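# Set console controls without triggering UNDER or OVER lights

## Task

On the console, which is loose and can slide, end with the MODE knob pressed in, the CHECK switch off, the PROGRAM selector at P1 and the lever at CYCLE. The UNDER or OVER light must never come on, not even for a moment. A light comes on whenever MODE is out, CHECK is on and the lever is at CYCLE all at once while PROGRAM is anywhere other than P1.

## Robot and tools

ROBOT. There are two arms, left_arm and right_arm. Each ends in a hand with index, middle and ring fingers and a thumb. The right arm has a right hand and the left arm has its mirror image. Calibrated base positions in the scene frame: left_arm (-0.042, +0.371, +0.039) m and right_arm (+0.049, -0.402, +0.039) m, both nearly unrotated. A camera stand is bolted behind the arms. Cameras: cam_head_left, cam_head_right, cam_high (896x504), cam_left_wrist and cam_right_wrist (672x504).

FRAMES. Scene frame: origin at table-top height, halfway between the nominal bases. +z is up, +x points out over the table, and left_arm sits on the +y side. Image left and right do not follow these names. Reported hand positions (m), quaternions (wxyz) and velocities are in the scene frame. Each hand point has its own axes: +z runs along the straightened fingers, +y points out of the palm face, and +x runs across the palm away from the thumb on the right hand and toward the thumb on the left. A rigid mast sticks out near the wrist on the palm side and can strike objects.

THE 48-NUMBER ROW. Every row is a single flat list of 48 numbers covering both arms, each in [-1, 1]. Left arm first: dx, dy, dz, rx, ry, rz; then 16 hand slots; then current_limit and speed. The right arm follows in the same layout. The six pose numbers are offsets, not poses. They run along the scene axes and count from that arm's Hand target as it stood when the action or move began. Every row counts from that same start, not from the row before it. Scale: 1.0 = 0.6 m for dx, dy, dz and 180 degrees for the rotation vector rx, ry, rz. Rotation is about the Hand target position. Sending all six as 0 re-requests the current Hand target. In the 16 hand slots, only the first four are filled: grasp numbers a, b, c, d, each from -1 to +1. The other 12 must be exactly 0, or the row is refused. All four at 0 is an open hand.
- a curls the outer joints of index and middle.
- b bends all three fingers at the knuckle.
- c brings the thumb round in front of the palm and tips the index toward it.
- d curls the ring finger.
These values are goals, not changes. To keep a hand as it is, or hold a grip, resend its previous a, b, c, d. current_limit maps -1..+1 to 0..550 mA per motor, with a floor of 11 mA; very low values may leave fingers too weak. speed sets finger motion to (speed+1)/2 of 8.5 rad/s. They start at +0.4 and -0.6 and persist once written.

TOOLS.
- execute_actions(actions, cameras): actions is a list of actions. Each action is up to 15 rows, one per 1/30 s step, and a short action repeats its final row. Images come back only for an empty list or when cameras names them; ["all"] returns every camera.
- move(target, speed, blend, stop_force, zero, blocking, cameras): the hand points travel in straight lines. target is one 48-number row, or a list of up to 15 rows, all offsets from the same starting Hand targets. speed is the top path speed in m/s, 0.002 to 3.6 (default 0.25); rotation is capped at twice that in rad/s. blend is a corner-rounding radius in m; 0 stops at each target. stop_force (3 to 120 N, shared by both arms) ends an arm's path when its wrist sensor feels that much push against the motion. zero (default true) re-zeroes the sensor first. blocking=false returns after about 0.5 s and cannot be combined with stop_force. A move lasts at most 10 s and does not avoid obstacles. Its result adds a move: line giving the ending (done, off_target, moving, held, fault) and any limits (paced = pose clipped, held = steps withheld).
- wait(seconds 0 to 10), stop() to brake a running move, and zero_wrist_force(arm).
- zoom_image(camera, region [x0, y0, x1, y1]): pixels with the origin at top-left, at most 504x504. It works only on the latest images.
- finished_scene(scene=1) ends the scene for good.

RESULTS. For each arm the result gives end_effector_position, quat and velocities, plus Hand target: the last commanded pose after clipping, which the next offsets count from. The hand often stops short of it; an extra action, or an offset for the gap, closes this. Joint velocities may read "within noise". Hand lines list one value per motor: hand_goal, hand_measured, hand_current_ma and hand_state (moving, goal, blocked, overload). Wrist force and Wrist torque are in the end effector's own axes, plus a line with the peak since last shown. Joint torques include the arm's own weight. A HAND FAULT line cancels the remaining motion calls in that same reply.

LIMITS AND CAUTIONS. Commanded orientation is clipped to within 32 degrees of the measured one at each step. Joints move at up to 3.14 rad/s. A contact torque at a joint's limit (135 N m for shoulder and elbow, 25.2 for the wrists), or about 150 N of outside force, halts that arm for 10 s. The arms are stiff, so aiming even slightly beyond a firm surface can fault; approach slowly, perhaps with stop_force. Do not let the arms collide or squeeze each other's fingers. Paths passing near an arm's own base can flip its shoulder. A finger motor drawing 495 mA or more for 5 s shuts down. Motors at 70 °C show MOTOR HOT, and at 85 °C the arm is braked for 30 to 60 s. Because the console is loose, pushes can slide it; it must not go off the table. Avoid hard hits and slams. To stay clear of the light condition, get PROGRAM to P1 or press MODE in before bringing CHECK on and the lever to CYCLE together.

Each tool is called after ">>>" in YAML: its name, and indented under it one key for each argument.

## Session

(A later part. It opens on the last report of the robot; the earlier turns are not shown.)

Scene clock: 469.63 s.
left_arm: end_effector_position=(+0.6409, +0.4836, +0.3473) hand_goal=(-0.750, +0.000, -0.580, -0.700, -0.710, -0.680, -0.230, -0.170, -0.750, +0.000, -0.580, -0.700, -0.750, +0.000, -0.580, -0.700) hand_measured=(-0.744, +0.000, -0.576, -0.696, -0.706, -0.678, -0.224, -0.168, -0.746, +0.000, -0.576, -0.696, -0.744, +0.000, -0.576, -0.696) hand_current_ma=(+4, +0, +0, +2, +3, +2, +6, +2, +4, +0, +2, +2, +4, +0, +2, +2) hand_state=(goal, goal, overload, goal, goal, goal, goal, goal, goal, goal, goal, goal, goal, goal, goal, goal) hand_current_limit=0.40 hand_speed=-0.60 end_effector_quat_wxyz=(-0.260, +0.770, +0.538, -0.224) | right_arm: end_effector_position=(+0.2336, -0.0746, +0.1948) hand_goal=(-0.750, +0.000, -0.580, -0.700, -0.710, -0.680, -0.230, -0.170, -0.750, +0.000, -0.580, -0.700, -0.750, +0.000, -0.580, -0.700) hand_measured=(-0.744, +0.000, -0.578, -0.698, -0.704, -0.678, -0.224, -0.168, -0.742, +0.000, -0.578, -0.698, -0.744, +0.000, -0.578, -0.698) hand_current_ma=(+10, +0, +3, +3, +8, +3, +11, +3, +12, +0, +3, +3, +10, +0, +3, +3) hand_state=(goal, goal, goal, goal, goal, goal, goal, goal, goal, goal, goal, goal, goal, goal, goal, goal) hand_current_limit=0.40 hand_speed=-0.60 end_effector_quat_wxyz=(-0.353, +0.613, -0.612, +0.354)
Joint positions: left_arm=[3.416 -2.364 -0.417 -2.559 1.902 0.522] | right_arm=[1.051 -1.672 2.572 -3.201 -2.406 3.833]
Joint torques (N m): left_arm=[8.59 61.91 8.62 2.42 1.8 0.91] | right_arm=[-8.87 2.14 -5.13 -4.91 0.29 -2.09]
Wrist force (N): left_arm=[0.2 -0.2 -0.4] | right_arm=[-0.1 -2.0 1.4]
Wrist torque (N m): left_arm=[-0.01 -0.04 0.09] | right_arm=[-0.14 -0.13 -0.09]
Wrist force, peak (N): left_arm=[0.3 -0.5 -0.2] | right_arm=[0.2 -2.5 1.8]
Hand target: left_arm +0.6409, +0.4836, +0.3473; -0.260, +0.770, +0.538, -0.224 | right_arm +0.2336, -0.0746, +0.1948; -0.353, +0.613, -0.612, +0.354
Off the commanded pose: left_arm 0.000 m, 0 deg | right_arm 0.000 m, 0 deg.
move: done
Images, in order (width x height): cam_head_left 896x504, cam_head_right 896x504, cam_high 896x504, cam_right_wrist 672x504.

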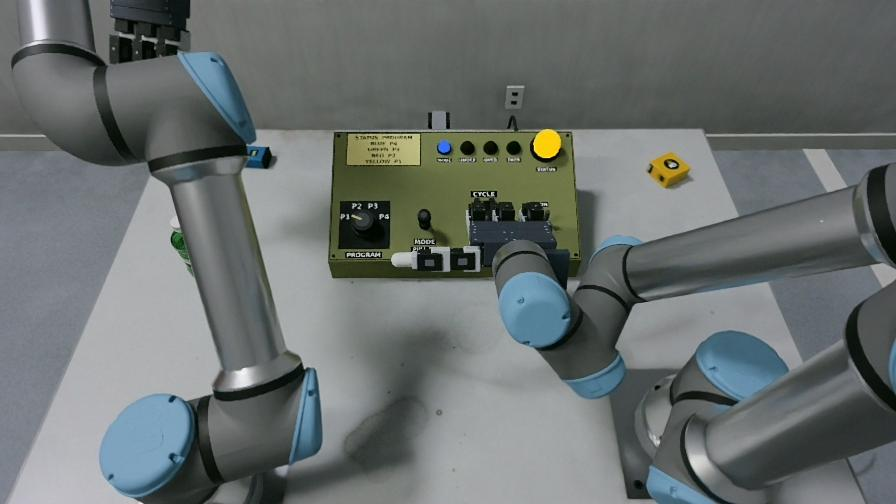

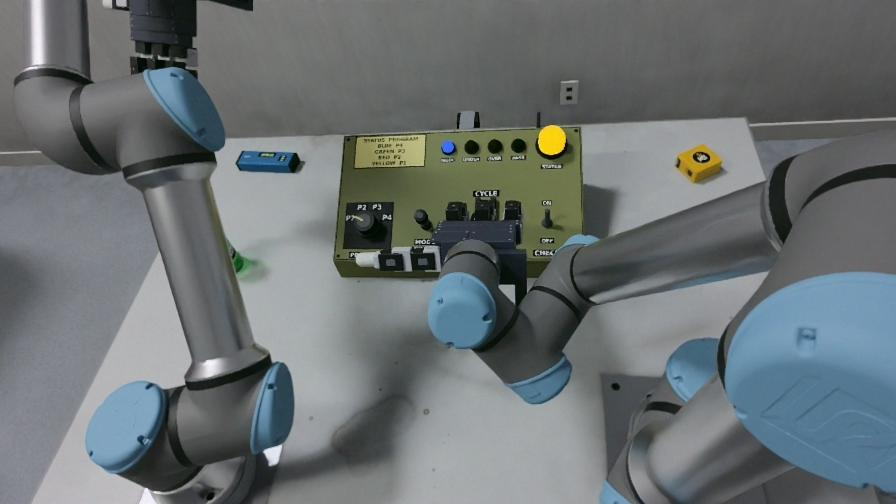

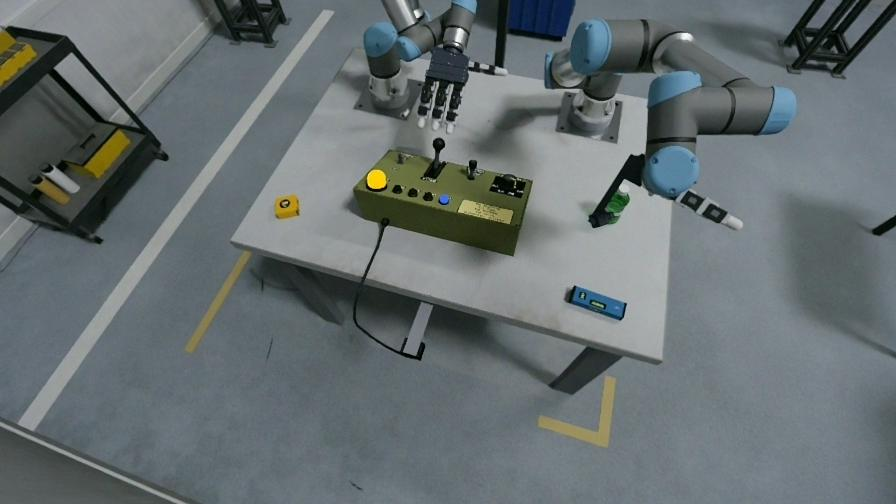

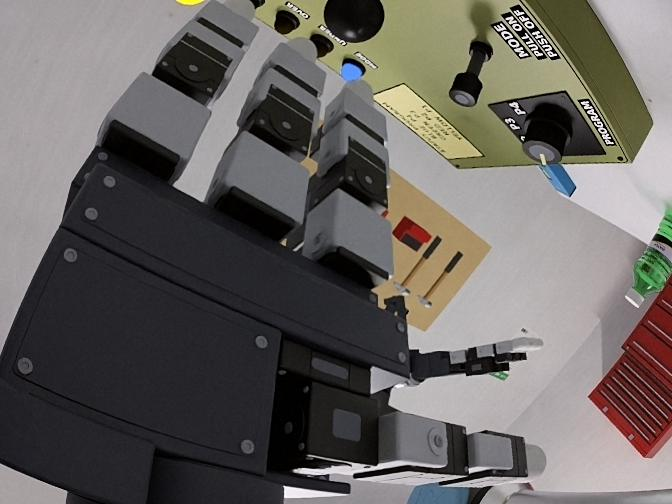

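>>> move:
  target: [0,0,0,0,0,0, 0,0,0,0,0,0,0,0,0,0,0,0,0,0,0,0, 0.4,-0.6, 0.035,0.007,-0.0233,0,0,0, 0,0,0,0,0,0,0,0,0,0,0,0,0,0,0,0, 0.7,-0.6]
  speed: 0.04
  stop_force: 5
  cameras: ["cam_head_left","cam_high","cam_right_wrist"]

>>> zoom_image:
  camera: "cam_high"
  region: [380, 70, 510, 210]

>>> zoom_image:
  camera: "cam_right_wrist"
  region: [180, 0, 580, 200]

Scene clock: 551.37 s.
left_arm: end_effector_position=(+0.6409, +0.4836, +0.3473) hand_goal=(-0.750, +0.000, -0.580, -0.700, -0.710, -0.680, -0.230, -0.170, -0.750, +0.000, -0.580, -0.700, -0.750, +0.000, -0.580, -0.700) hand_measured=(-0.744, +0.000, -0.576, -0.696, -0.706, -0.678, -0.224, -0.168, -0.746, +0.000, -0.576, -0.696, -0.744, +0.000, -0.576, -0.696) hand_current_ma=(+4, +0, +0, +2, +3, +2, +6, +2, +4, +0, +2, +2, +4, +0, +2, +2) hand_state=(goal, goal, overload, goal, goal, goal, goal, goal, goal, goal, goal, goal, goal, goal, goal, goal) hand_current_limit=0.40 hand_speed=-0.60 end_effector_quat_wxyz=(-0.260, +0.770, +0.538, -0.224) | right_arm: end_effector_position=(+0.2546, -0.0704, +0.1809) hand_goal=(-0.750, +0.000, -0.580, -0.700, -0.710, -0.680, -0.230, -0.170, -0.750, +0.000, -0.580, -0.700, -0.750, +0.000, -0.580, -0.700) hand_measured=(-0.744, +0.000, -0.578, -0.698, -0.704, -0.678, -0.224, -0.168, -0.742, +0.000, -0.578, -0.698, -0.744, +0.000, -0.578, -0.698) hand_current_ma=(+10, +0, +3, +3, +8, +3, +11, +3, +12, +0, +3, +3, +10, +0, +3, +3) hand_state=(goal, goal, goal, goal, goal, goal, goal, goal, goal, goal, goal, goal, goal, goal, goal, goal) hand_current_limit=0.70 hand_speed=-0.60 end_effector_quat_wxyz=(-0.353, +0.613, -0.612, +0.354)
Joint positions: left_arm=[3.416 -2.364 -0.417 -2.559 1.902 0.522] | right_arm=[0.996 -1.585 2.568 -3.327 -2.368 3.774]
Joint torques (N m): left_arm=[8.05 60.83 8.41 2.3 1.76 0.93] | right_arm=[-7.67 -0.96 -25.18 -4.79 0.56 -2.06]
Wrist force (N): left_arm=[0.2 -0.3 -0.1] | right_arm=[0.2 -2.4 1.3]
Wrist torque (N m): left_arm=[-0.03 -0.04 0.10] | right_arm=[-0.20 -0.18 -0.07]
Wrist force, peak (N): left_arm=[0.4 -0.5 0.1] | right_arm=[0.3 -2.6 1.6]
Hand target: left_arm +0.6409, +0.4836, +0.3473; -0.260, +0.770, +0.538, -0.224 | right_arm +0.2546, -0.0704, +0.1809; -0.353, +0.613, -0.612, +0.354
Off the commanded pose: left_arm 0.000 m, 0 deg | right_arm 0.000 m, 0 deg.
move: done
Images, in order (width x height): cam_head_left 896x504, cam_high 896x504, cam_right_wrist 672x504.

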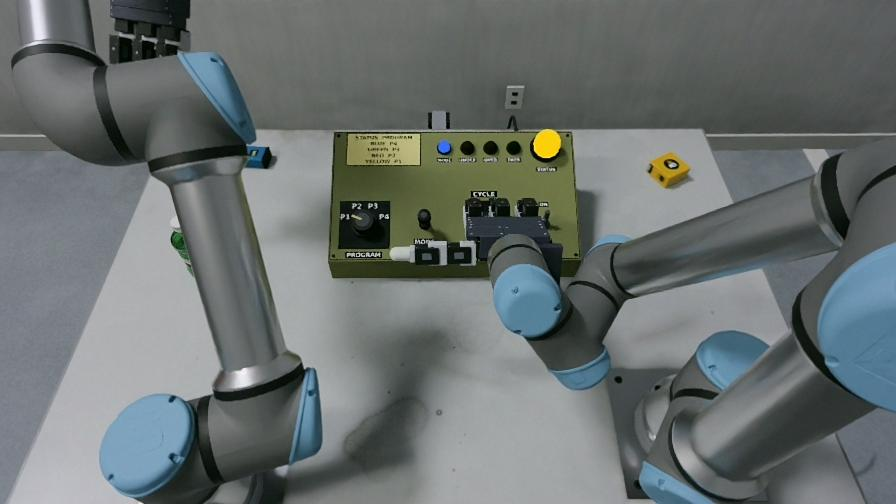

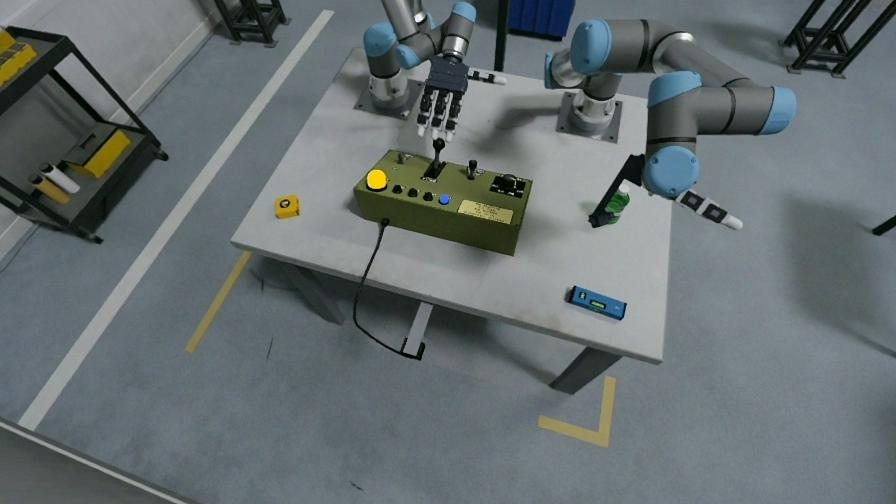

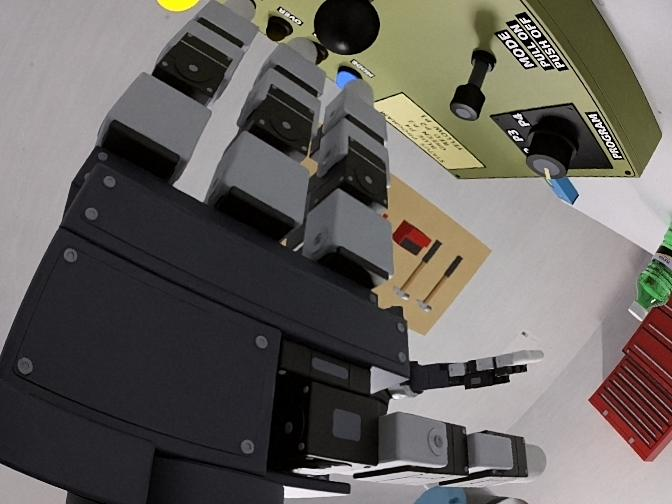

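Scaled by 3.600.

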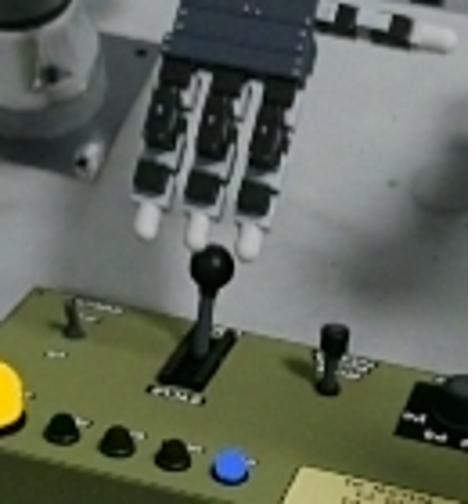

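Scaled by 1.260 from the camera's 672x504 image, which has a finer 960x720 frame.

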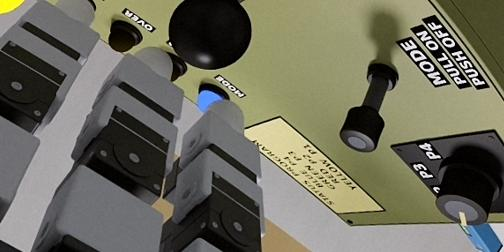

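>>> move:
  target:
    - [0,0,0,0,0,0, 0,0,0,0,0,0,0,0,0,0,0,0,0,0,0,0, 0.4,-0.6, -0.025,-0.006,0.005,0,0,0, 0,0,0,0,0,0,0,0,0,0,0,0,0,0,0,0, 0.7,-0.6]
    - [0,0,0,0,0,0, 0,0,0,0,0,0,0,0,0,0,0,0,0,0,0,0, 0.4,-0.6, -0.02,-0.006,-0.03,0,0,0, 0,0,0,0,0,0,0,0,0,0,0,0,0,0,0,0, 0.7,-0.6]
  speed: 0.06
  cameras: ["cam_high","cam_right_wrist"]

>>> zoom_image:
  camera: "cam_high"
  region: [400, 90, 500, 190]

>>> zoom_image:
  camera: "cam_right_wrist"
  region: [180, 0, 480, 200]

Scene clock: 580.47 s.
left_arm: end_effector_position=(+0.6409, +0.4836, +0.3473) hand_goal=(-0.750, +0.000, -0.580, -0.700, -0.710, -0.680, -0.230, -0.170, -0.750, +0.000, -0.580, -0.700, -0.750, +0.000, -0.580, -0.700) hand_measured=(-0.744, +0.000, -0.576, -0.696, -0.706, -0.678, -0.224, -0.168, -0.746, +0.000, -0.576, -0.696, -0.744, +0.000, -0.576, -0.696) hand_current_ma=(+4, +0, +0, +2, +3, +2, +6, +2, +4, +0, +2, +2, +4, +0, +2, +2) hand_state=(goal, goal, overload, goal, goal, goal, goal, goal, goal, goal, goal, goal, goal, goal, goal, goal) hand_current_limit=0.40 hand_speed=-0.60 end_effector_quat_wxyz=(-0.260, +0.770, +0.538, -0.224) | right_arm: end_effector_position=(+0.2426, -0.0740, +0.1629) hand_goal=(-0.750, +0.000, -0.580, -0.700, -0.710, -0.680, -0.230, -0.170, -0.750, +0.000, -0.580, -0.700, -0.750, +0.000, -0.580, -0.700) hand_measured=(-0.744, +0.000, -0.578, -0.698, -0.704, -0.678, -0.224, -0.168, -0.780, +0.036, -0.602, -0.710, -0.744, +0.000, -0.578, -0.698) hand_current_ma=(+10, +0, +3, +3, +8, +3, +11, +3, -78, +74, -47, -15, +10, +0, +3, +3) hand_state=(goal, goal, goal, goal, goal, goal, goal, goal, blocked, blocked, blocked, goal, goal, goal, goal, goal) hand_current_limit=0.70 hand_speed=-0.60 end_effector_quat_wxyz=(-0.353, +0.613, -0.612, +0.354)
Joint positions: left_arm=[3.416 -2.364 -0.417 -2.559 1.902 0.522] | right_arm=[1.024 -1.539 2.602 -3.385 -2.388 3.804]
Joint torques (N m): left_arm=[8.13 61.62 8.89 2.41 1.71 0.97] | right_arm=[-8.32 -3.63 -0.99 -4.34 0.92 -1.99]
Wrist force (N): left_arm=[0.4 -0.3 0.0] | right_arm=[1.7 -4.9 -3.1]
Wrist torque (N m): left_arm=[-0.03 -0.07 0.12] | right_arm=[0.30 0.17 0.01]
Wrist force, peak (N): left_arm=[0.3 -0.5 0.0] | right_arm=[1.8 -5.0 -3.4]
Hand target: left_arm +0.6409, +0.4836, +0.3473; -0.260, +0.770, +0.538, -0.224 | right_arm +0.2426, -0.0740, +0.1629; -0.353, +0.613, -0.612, +0.354
Off the commanded pose: left_arm 0.000 m, 0 deg | right_arm 0.000 m, 0 deg.
move: done
Images, in order (width x height): cam_high 896x504, cam_right_wrist 672x504.

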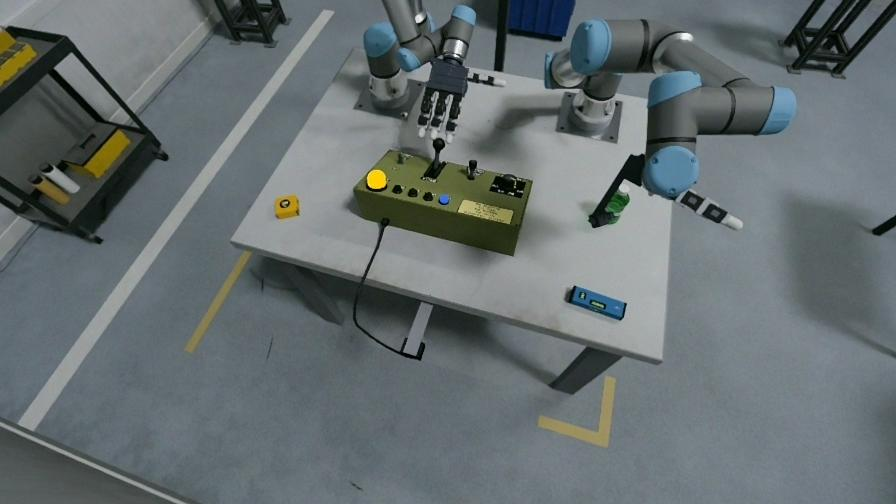

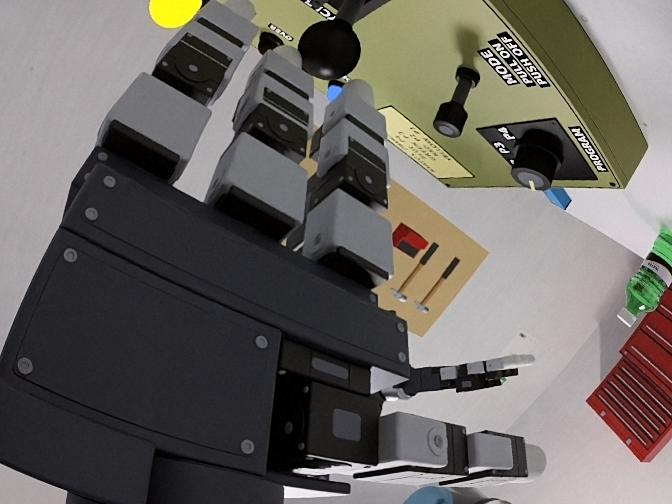

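Scaled by 5.040.

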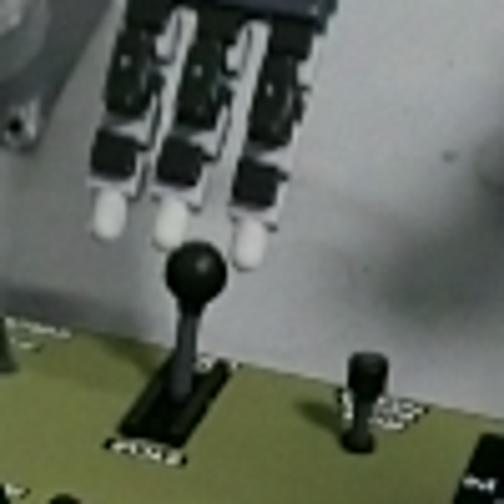

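Scaled by 1.680 from the camera's 672x504 image, which has a finer 960x720 frame.

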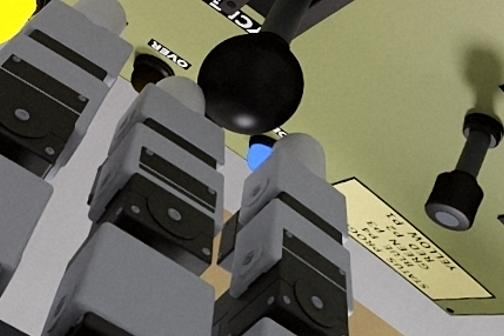

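>>> move:
  target:
    - [0,0,0,0,0,0, 0,0,0,0,0,0,0,0,0,0,0,0,0,0,0,0, 0.4,-0.6, -0.035,-0.0067,0.0,0,0,0, 0,0,0,0,0,0,0,0,0,0,0,0,0,0,0,0, 0.7,-0.6]
    - [0,0,0,0,0,0, 0,0,0,0,0,0,0,0,0,0,0,0,0,0,0,0, 0.4,-0.6, -0.025,-0.0067,-0.0367,0,0,0, 0,0,0,0,0,0,0,0,0,0,0,0,0,0,0,0, 0.7,-0.6]
  speed: 0.06
  cameras: ["cam_high","cam_right_wrist"]

>>> zoom_image:
  camera: "cam_high"
  region: [400, 90, 500, 190]

>>> zoom_image:
  camera: "cam_right_wrist"
  region: [180, 0, 480, 200]

Scene clock: 597.27 s.
left_arm: end_effector_position=(+0.6409, +0.4836, +0.3473) hand_goal=(-0.750, +0.000, -0.580, -0.700, -0.710, -0.680, -0.230, -0.170, -0.750, +0.000, -0.580, -0.700, -0.750, +0.000, -0.580, -0.700) hand_measured=(-0.744, +0.000, -0.576, -0.696, -0.706, -0.678, -0.224, -0.168, -0.746, +0.000, -0.576, -0.696, -0.744, +0.000, -0.576, -0.696) hand_current_ma=(+4, +0, +0, +2, +3, +2, +6, +2, +4, +0, +2, +2, +4, +0, +2, +2) hand_state=(goal, goal, overload, goal, goal, goal, goal, goal, goal, goal, goal, goal, goal, goal, goal, goal) hand_current_limit=0.40 hand_speed=-0.60 end_effector_quat_wxyz=(-0.260, +0.770, +0.538, -0.224) | right_arm: end_effector_position=(+0.2276, -0.0780, +0.1409) hand_goal=(-0.750, +0.000, -0.580, -0.700, -0.710, -0.680, -0.230, -0.170, -0.750, +0.000, -0.580, -0.700, -0.750, +0.000, -0.580, -0.700) hand_measured=(-0.744, +0.000, -0.578, -0.698, -0.704, -0.678, -0.224, -0.168, -0.742, +0.004, -0.580, -0.702, -0.744, +0.000, -0.578, -0.698) hand_current_ma=(+10, +0, +3, +3, +8, +3, +11, +3, +11, +3, +0, -3, +10, +0, +3, +3) hand_state=(goal, goal, goal, goal, goal, goal, goal, goal, goal, goal, goal, goal, goal, goal, goal, goal) hand_current_limit=0.70 hand_speed=-0.60 end_effector_quat_wxyz=(-0.353, +0.613, -0.612, +0.354) end_effector_velocity=(+0.000, +0.000, +0.000) end_effector_angular_velocity=(+0.000, -0.002, +0.000)
Joint positions: left_arm=[3.416 -2.364 -0.417 -2.559 1.902 0.522] | right_arm=[1.063 -1.473 2.639 -3.456 -2.414 3.847]
Joint velocities: left_arm=[within noise] | right_arm=[0 0.003 0.001 -0.006 -0.001 -0.002]
Joint torques (N m): left_arm=[8.21 61.19 8.73 2.55 1.63 0.89] | right_arm=[-9.12 -4.22 -0.24 -4.85 0.41 -2.27]
Wrist force (N): left_arm=[-0.2 -0.3 -0.1] | right_arm=[0.3 -2.1 1.3]
Wrist torque (N m): left_arm=[-0.03 0.01 0.06] | right_arm=[-0.13 -0.18 -0.06]
Wrist force, peak (N): left_arm=[0.4 -0.5 -0.1] | right_arm=[1.8 -5.4 -3.4]
Hand target: left_arm +0.6409, +0.4836, +0.3473; -0.260, +0.770, +0.538, -0.224 | right_arm +0.2276, -0.0780, +0.1408; -0.353, +0.613, -0.612, +0.354
Off the commanded pose: left_arm 0.000 m, 0 deg | right_arm 0.000 m, 0 deg.
move: done
Images, in order (width x height): cam_high 896x504, cam_right_wrist 672x504.

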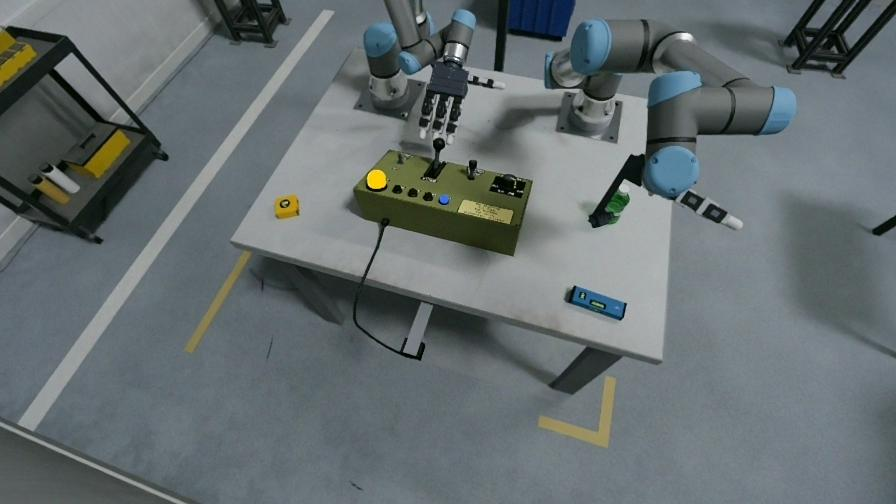

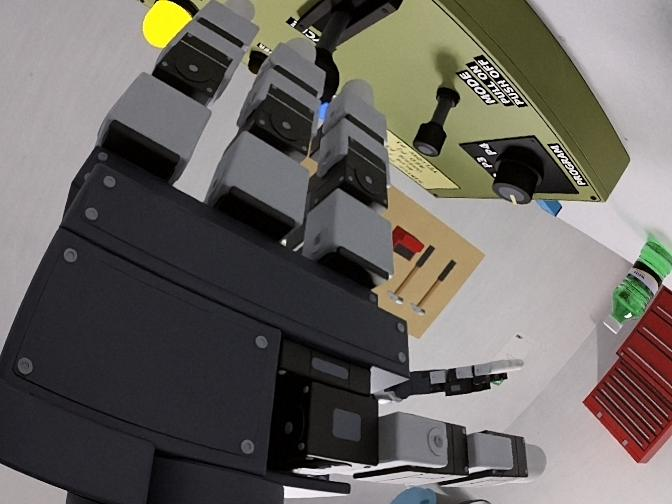

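Scaled by 5.040.

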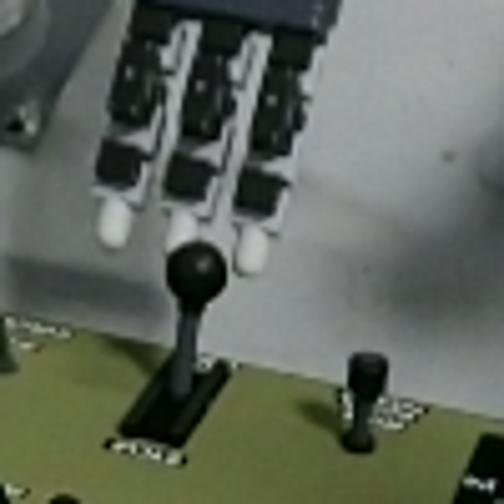

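Scaled by 1.680 from the camera's 672x504 image, which has a finer 960x720 frame.

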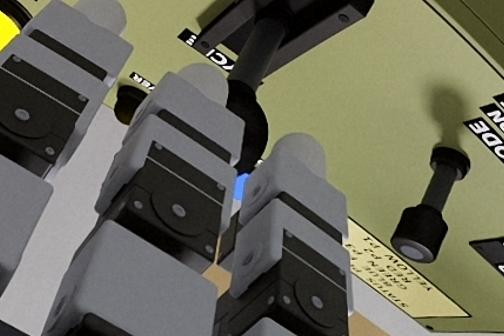

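>>> move:
  target: [0,0,0,0,0,0, 0,0,0,0,0,0,0,0,0,0,0,0,0,0,0,0, 0.4,-0.6, 0.04,0,0.008,0,0,0, 0,0,0,0,0,0,0,0,0,0,0,0,0,0,0,0, 0.7,-0.6]
  speed: 0.04
  stop_force: 8
  cameras: ["cam_high","cam_right_wrist"]

>>> zoom_image:
  camera: "cam_high"
  region: [400, 90, 500, 190]

>>> zoom_image:
  camera: "cam_right_wrist"
  region: [180, 0, 480, 200]

Scene clock: 609.47 s.
left_arm: end_effector_position=(+0.6409, +0.4836, +0.3473) hand_goal=(-0.750, +0.000, -0.580, -0.700, -0.710, -0.680, -0.230, -0.170, -0.750, +0.000, -0.580, -0.700, -0.750, +0.000, -0.580, -0.700) hand_measured=(-0.744, +0.000, -0.576, -0.696, -0.706, -0.678, -0.224, -0.168, -0.746, +0.000, -0.576, -0.696, -0.744, +0.000, -0.576, -0.696) hand_current_ma=(+4, +0, +0, +2, +3, +2, +6, +2, +4, +0, +2, +2, +4, +0, +2, +2) hand_state=(goal, goal, overload, goal, goal, goal, goal, goal, goal, goal, goal, goal, goal, goal, goal, goal) hand_current_limit=0.40 hand_speed=-0.60 end_effector_quat_wxyz=(-0.260, +0.770, +0.538, -0.224) | right_arm: end_effector_position=(+0.2516, -0.0780, +0.1456) hand_goal=(-0.750, +0.000, -0.580, -0.700, -0.710, -0.680, -0.230, -0.170, -0.750, +0.000, -0.580, -0.700, -0.750, +0.000, -0.580, -0.700) hand_measured=(-0.740, -0.006, -0.578, -0.698, -0.704, -0.678, -0.224, -0.168, -0.716, +0.028, -0.564, -0.694, -0.744, +0.000, -0.578, -0.698) hand_current_ma=(+16, -8, +3, +3, +8, +3, +11, +3, +87, +54, +31, +7, +10, +0, +3, +3) hand_state=(goal, goal, goal, goal, goal, goal, goal, goal, blocked, blocked, goal, goal, goal, goal, goal, goal) hand_current_limit=0.70 hand_speed=-0.60 end_effector_quat_wxyz=(-0.353, +0.613, -0.612, +0.354)
Joint positions: left_arm=[3.416 -2.364 -0.417 -2.559 1.902 0.522] | right_arm=[0.989 -1.462 2.622 -3.509 -2.363 3.767]
Joint torques (N m): left_arm=[8.35 61.5 9.75 2.53 1.61 0.94] | right_arm=[-7.61 -4.21 -22.31 -4.95 0.51 -2.1]
Wrist force (N): left_arm=[0.0 0.0 0.1] | right_arm=[1.2 -1.2 -0.7]
Wrist torque (N m): left_arm=[-0.01 -0.02 0.08] | right_arm=[-0.15 -0.01 0.03]
Wrist force, peak (N): left_arm=[0.4 -0.3 -0.1] | right_arm=[-0.2 -2.5 1.2]
Hand target: left_arm +0.6409, +0.4836, +0.3473; -0.260, +0.770, +0.538, -0.224 | right_arm +0.2516, -0.0780, +0.1456; -0.353, +0.613, -0.612, +0.354
Off the commanded pose: left_arm 0.000 m, 0 deg | right_arm 0.000 m, 0 deg.
move: done
Images, in order (width x height): cam_high 896x504, cam_right_wrist 672x504.

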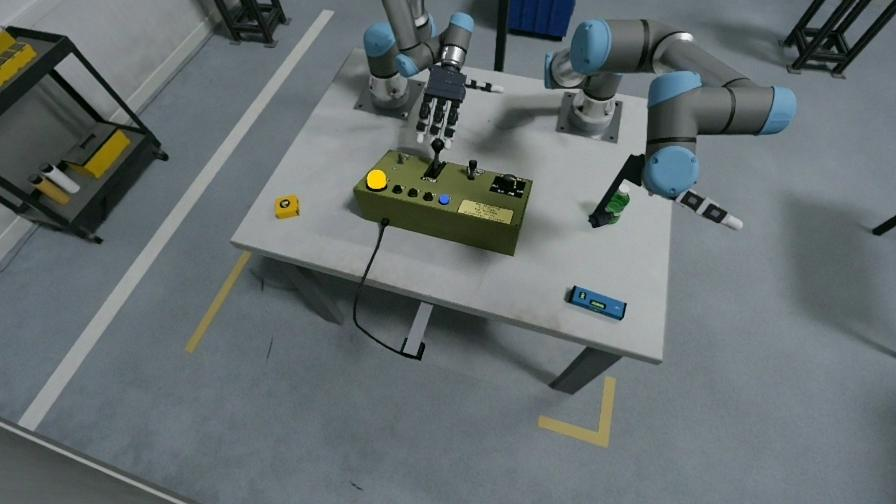

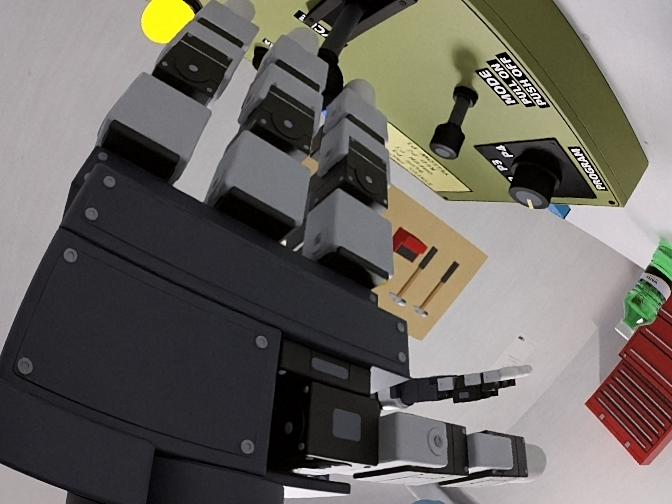

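Scaled by 5.040.

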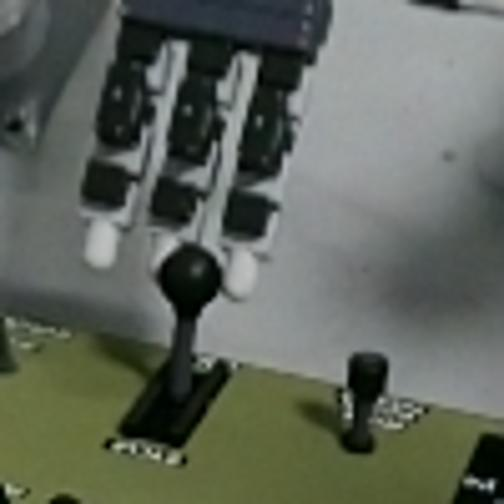

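Scaled by 1.680 from the camera's 672x504 image, which has a finer 960x720 frame.

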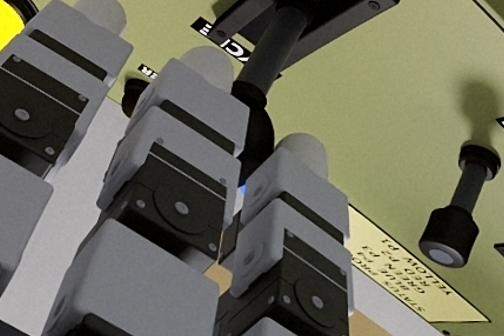

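>>> move:
  target: [0,0,0,0,0,0, 0,0,0,0,0,0,0,0,0,0,0,0,0,0,0,0, 0.4,-0.6, 0.05,0.0033,0.0167,0,0,0, 0,0,0,0,0,0,0,0,0,0,0,0,0,0,0,0, 0.9,-0.6]
  speed: 0.05
  stop_force: 14
  cameras: ["cam_high","cam_right_wrist"]

>>> zoom_image:
  camera: "cam_high"
  region: [400, 90, 500, 190]

>>> zoom_image:
  camera: "cam_right_wrist"
  region: [180, 0, 480, 200]

Scene clock: 620.70 s.
left_arm: end_effector_position=(+0.6409, +0.4836, +0.3473) hand_goal=(-0.750, +0.000, -0.580, -0.700, -0.710, -0.680, -0.230, -0.170, -0.750, +0.000, -0.580, -0.700, -0.750, +0.000, -0.580, -0.700) hand_measured=(-0.744, +0.000, -0.576, -0.696, -0.706, -0.678, -0.224, -0.168, -0.746, +0.000, -0.576, -0.696, -0.744, +0.000, -0.576, -0.696) hand_current_ma=(+4, +0, +0, +2, +3, +2, +6, +2, +4, +0, +2, +2, +4, +0, +2, +2) hand_state=(goal, goal, overload, goal, goal, goal, goal, goal, goal, goal, goal, goal, goal, goal, goal, goal) hand_current_limit=0.40 hand_speed=-0.60 end_effector_quat_wxyz=(-0.260, +0.770, +0.538, -0.224) | right_arm: end_effector_position=(+0.2816, -0.0760, +0.1557) hand_goal=(-0.750, +0.000, -0.580, -0.700, -0.710, -0.680, -0.230, -0.170, -0.750, +0.000, -0.580, -0.700, -0.750, +0.000, -0.580, -0.700) hand_measured=(-0.740, -0.002, -0.578, -0.698, -0.704, -0.678, -0.224, -0.168, -0.714, +0.044, -0.562, -0.694, -0.744, +0.000, -0.578, -0.698) hand_current_ma=(+16, -3, +3, +3, +8, +3, +11, +3, +94, +94, +36, +10, +10, +0, +3, +3) hand_state=(goal, goal, goal, goal, goal, goal, goal, goal, blocked, blocked, goal, goal, goal, goal, goal, goal) hand_current_limit=0.90 hand_speed=-0.60 end_effector_quat_wxyz=(-0.354, +0.613, -0.612, +0.354)
Joint positions: left_arm=[3.416 -2.364 -0.417 -2.559 1.902 0.522] | right_arm=[0.907 -1.464 2.586 -3.525 -2.304 3.689]
Joint torques (N m): left_arm=[7.55 61.11 8.85 2.55 1.5 1.1] | right_arm=[-7.76 -4.03 -23.39 -5.43 0.93 -2]
Wrist force (N): left_arm=[0.0 -0.1 0.1] | right_arm=[1.9 -1.0 0.2]
Wrist torque (N m): left_arm=[-0.02 -0.01 0.08] | right_arm=[-0.18 0.12 0.10]
Wrist force, peak (N): left_arm=[0.2 -0.5 -0.2] | right_arm=[2.4 -1.0 -0.3]
Hand target: left_arm +0.6409, +0.4836, +0.3473; -0.260, +0.770, +0.538, -0.224 | right_arm +0.2816, -0.0760, +0.1557; -0.353, +0.613, -0.612, +0.354
Off the commanded pose: left_arm 0.000 m, 0 deg | right_arm 0.000 m, 0 deg.
move: done
Images, in order (width x height): cam_high 896x504, cam_right_wrist 672x504.

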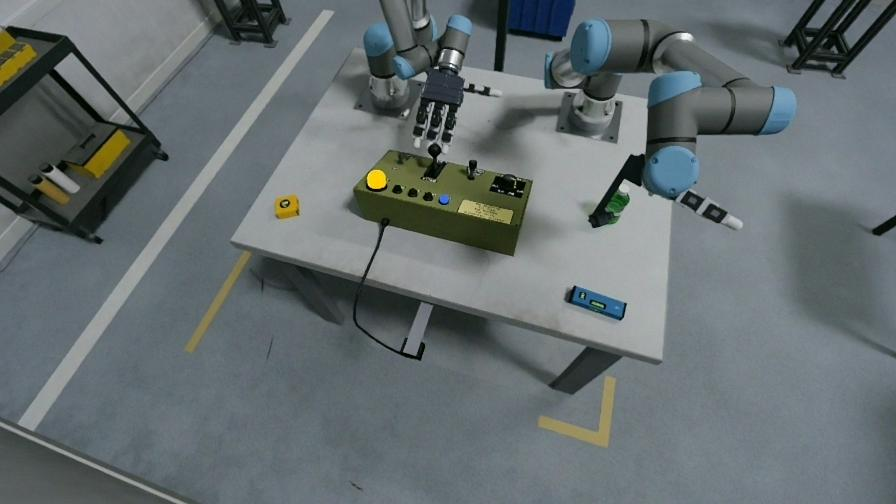

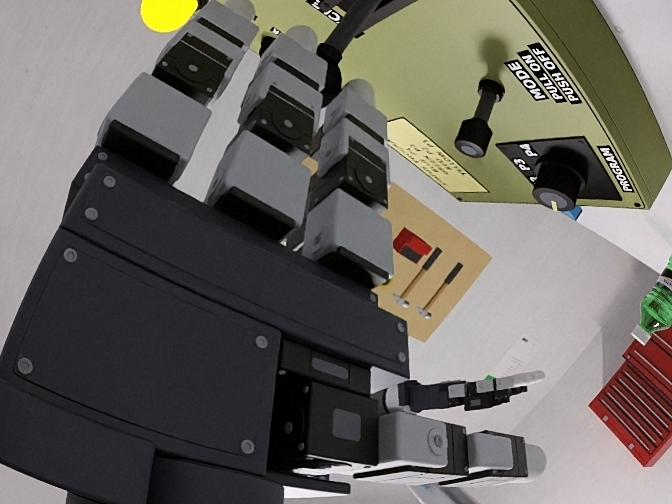

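Scaled by 5.040.

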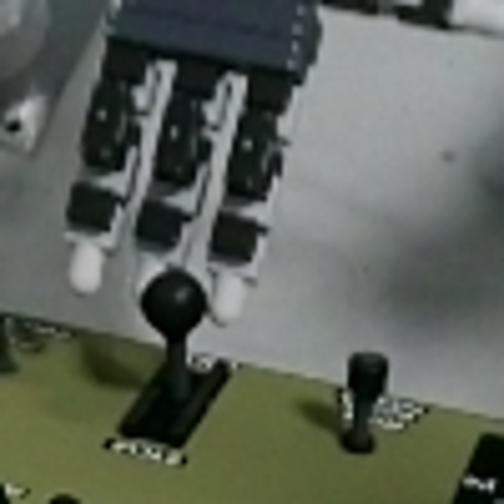

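Scaled by 1.680 from the camera's 672x504 image, which has a finer 960x720 frame.

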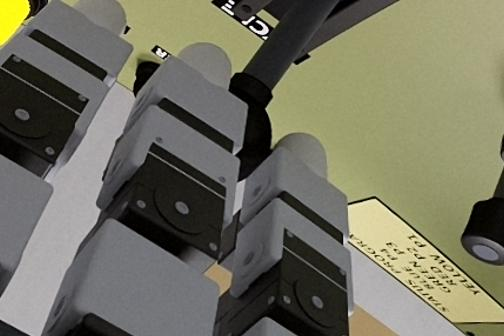

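>>> move:
  target: [0,0,0,0,0,0, 0,0,0,0,0,0,0,0,0,0,0,0,0,0,0,0, 0.4,-0.6, 0.05,-0.005,0.0067,0,0,0, 0,0,0,0,0,0,0,0,0,0,0,0,0,0,0,0, 0.9,-0.6]
  speed: 0.05
  stop_force: 14
  cameras: ["cam_high","cam_right_wrist","cam_head_left"]

>>> zoom_image:
  camera: "cam_high"
  region: [400, 90, 500, 190]

Scene clock: 630.37 s.
left_arm: end_effector_position=(+0.6409, +0.4836, +0.3473) hand_goal=(-0.750, +0.000, -0.580, -0.700, -0.710, -0.680, -0.230, -0.170, -0.750, +0.000, -0.580, -0.700, -0.750, +0.000, -0.580, -0.700) hand_measured=(-0.744, +0.000, -0.576, -0.696, -0.706, -0.678, -0.224, -0.168, -0.746, +0.000, -0.576, -0.696, -0.744, +0.000, -0.576, -0.696) hand_current_ma=(+4, +0, +0, +2, +3, +2, +6, +2, +4, +0, +2, +2, +4, +0, +2, +2) hand_state=(goal, goal, overload, goal, goal, goal, goal, goal, goal, goal, goal, goal, goal, goal, goal, goal) hand_current_limit=0.40 hand_speed=-0.60 end_effector_quat_wxyz=(-0.260, +0.770, +0.538, -0.224) | right_arm: end_effector_position=(+0.3081, -0.0788, +0.1593) hand_goal=(-0.750, +0.000, -0.580, -0.700, -0.710, -0.680, -0.230, -0.170, -0.750, +0.000, -0.580, -0.700, -0.750, +0.000, -0.580, -0.700) hand_measured=(-0.714, -0.034, -0.560, -0.694, -0.704, -0.678, -0.224, -0.168, -0.672, +0.038, -0.544, -0.702, -0.744, +0.000, -0.578, -0.698) hand_current_ma=(+92, -67, +39, +9, +8, +3, +10, +3, +266, +77, +87, -3, +10, +0, +3, +3) hand_state=(blocked, blocked, goal, goal, goal, goal, goal, goal, blocked, blocked, blocked, goal, goal, goal, goal, goal) hand_current_limit=0.90 hand_speed=-0.60 end_effector_quat_wxyz=(-0.353, +0.612, -0.612, +0.354)
Joint positions: left_arm=[3.416 -2.364 -0.417 -2.559 1.902 0.522] | right_arm=[0.832 -1.451 2.564 -3.558 -2.248 3.624]
Joint torques (N m): left_arm=[6.68 60.28 9.44 2.47 1.52 0.93] | right_arm=[9.99 -31.32 -2.7 -1.33 -2.3 2.26]
Wrist force (N): left_arm=[0.2 -0.3 -0.3] | right_arm=[1.6 0.3 -6.4]
Wrist torque (N m): left_arm=[-0.01 -0.05 0.09] | right_arm=[0.29 0.09 -0.06]
Wrist force, peak (N): left_arm=[0.3 -0.5 0.0] | right_arm=[2.0 1.9 -20.8]
Hand target: left_arm +0.6409, +0.4836, +0.3473; -0.260, +0.770, +0.538, -0.224 | right_arm +0.3081, -0.0788, +0.1593; -0.353, +0.612, -0.612, +0.354 (not the last commanded pose)
Off the commanded pose: left_arm 0.000 m, 0 deg | right_arm 0.004 m, 0 deg.
move: contact (right_arm)
Images, in order (width x height): cam_head_left 896x504, cam_high 896x504, cam_right_wrist 672x504.

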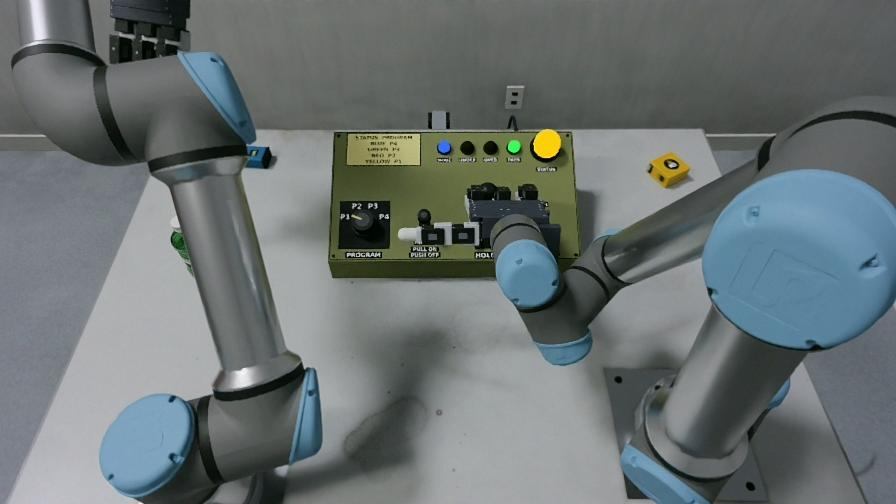

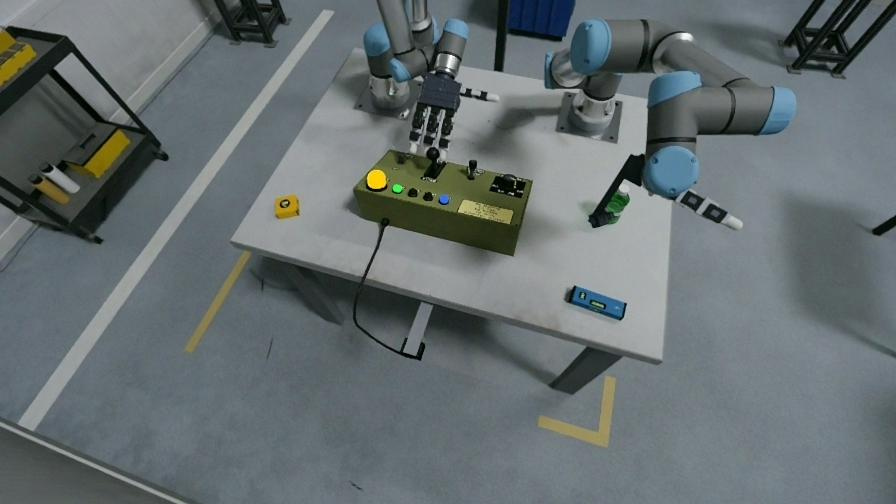

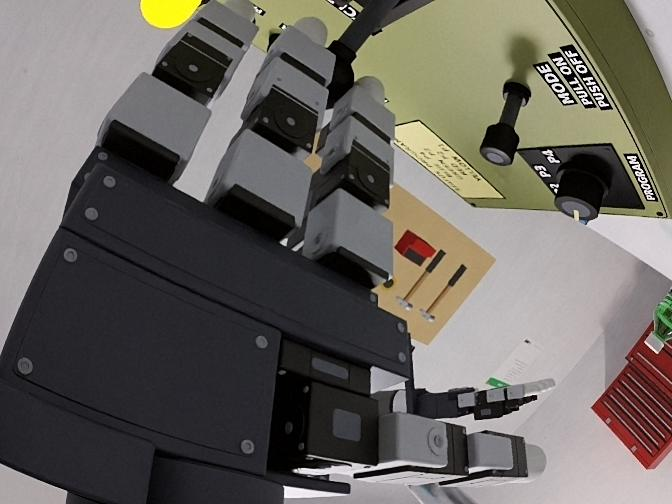

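Scaled by 5.040.

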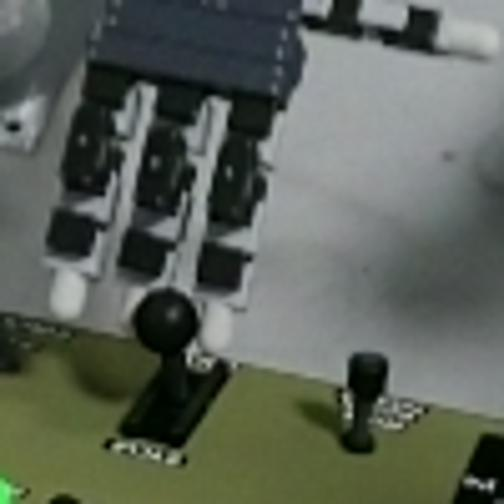

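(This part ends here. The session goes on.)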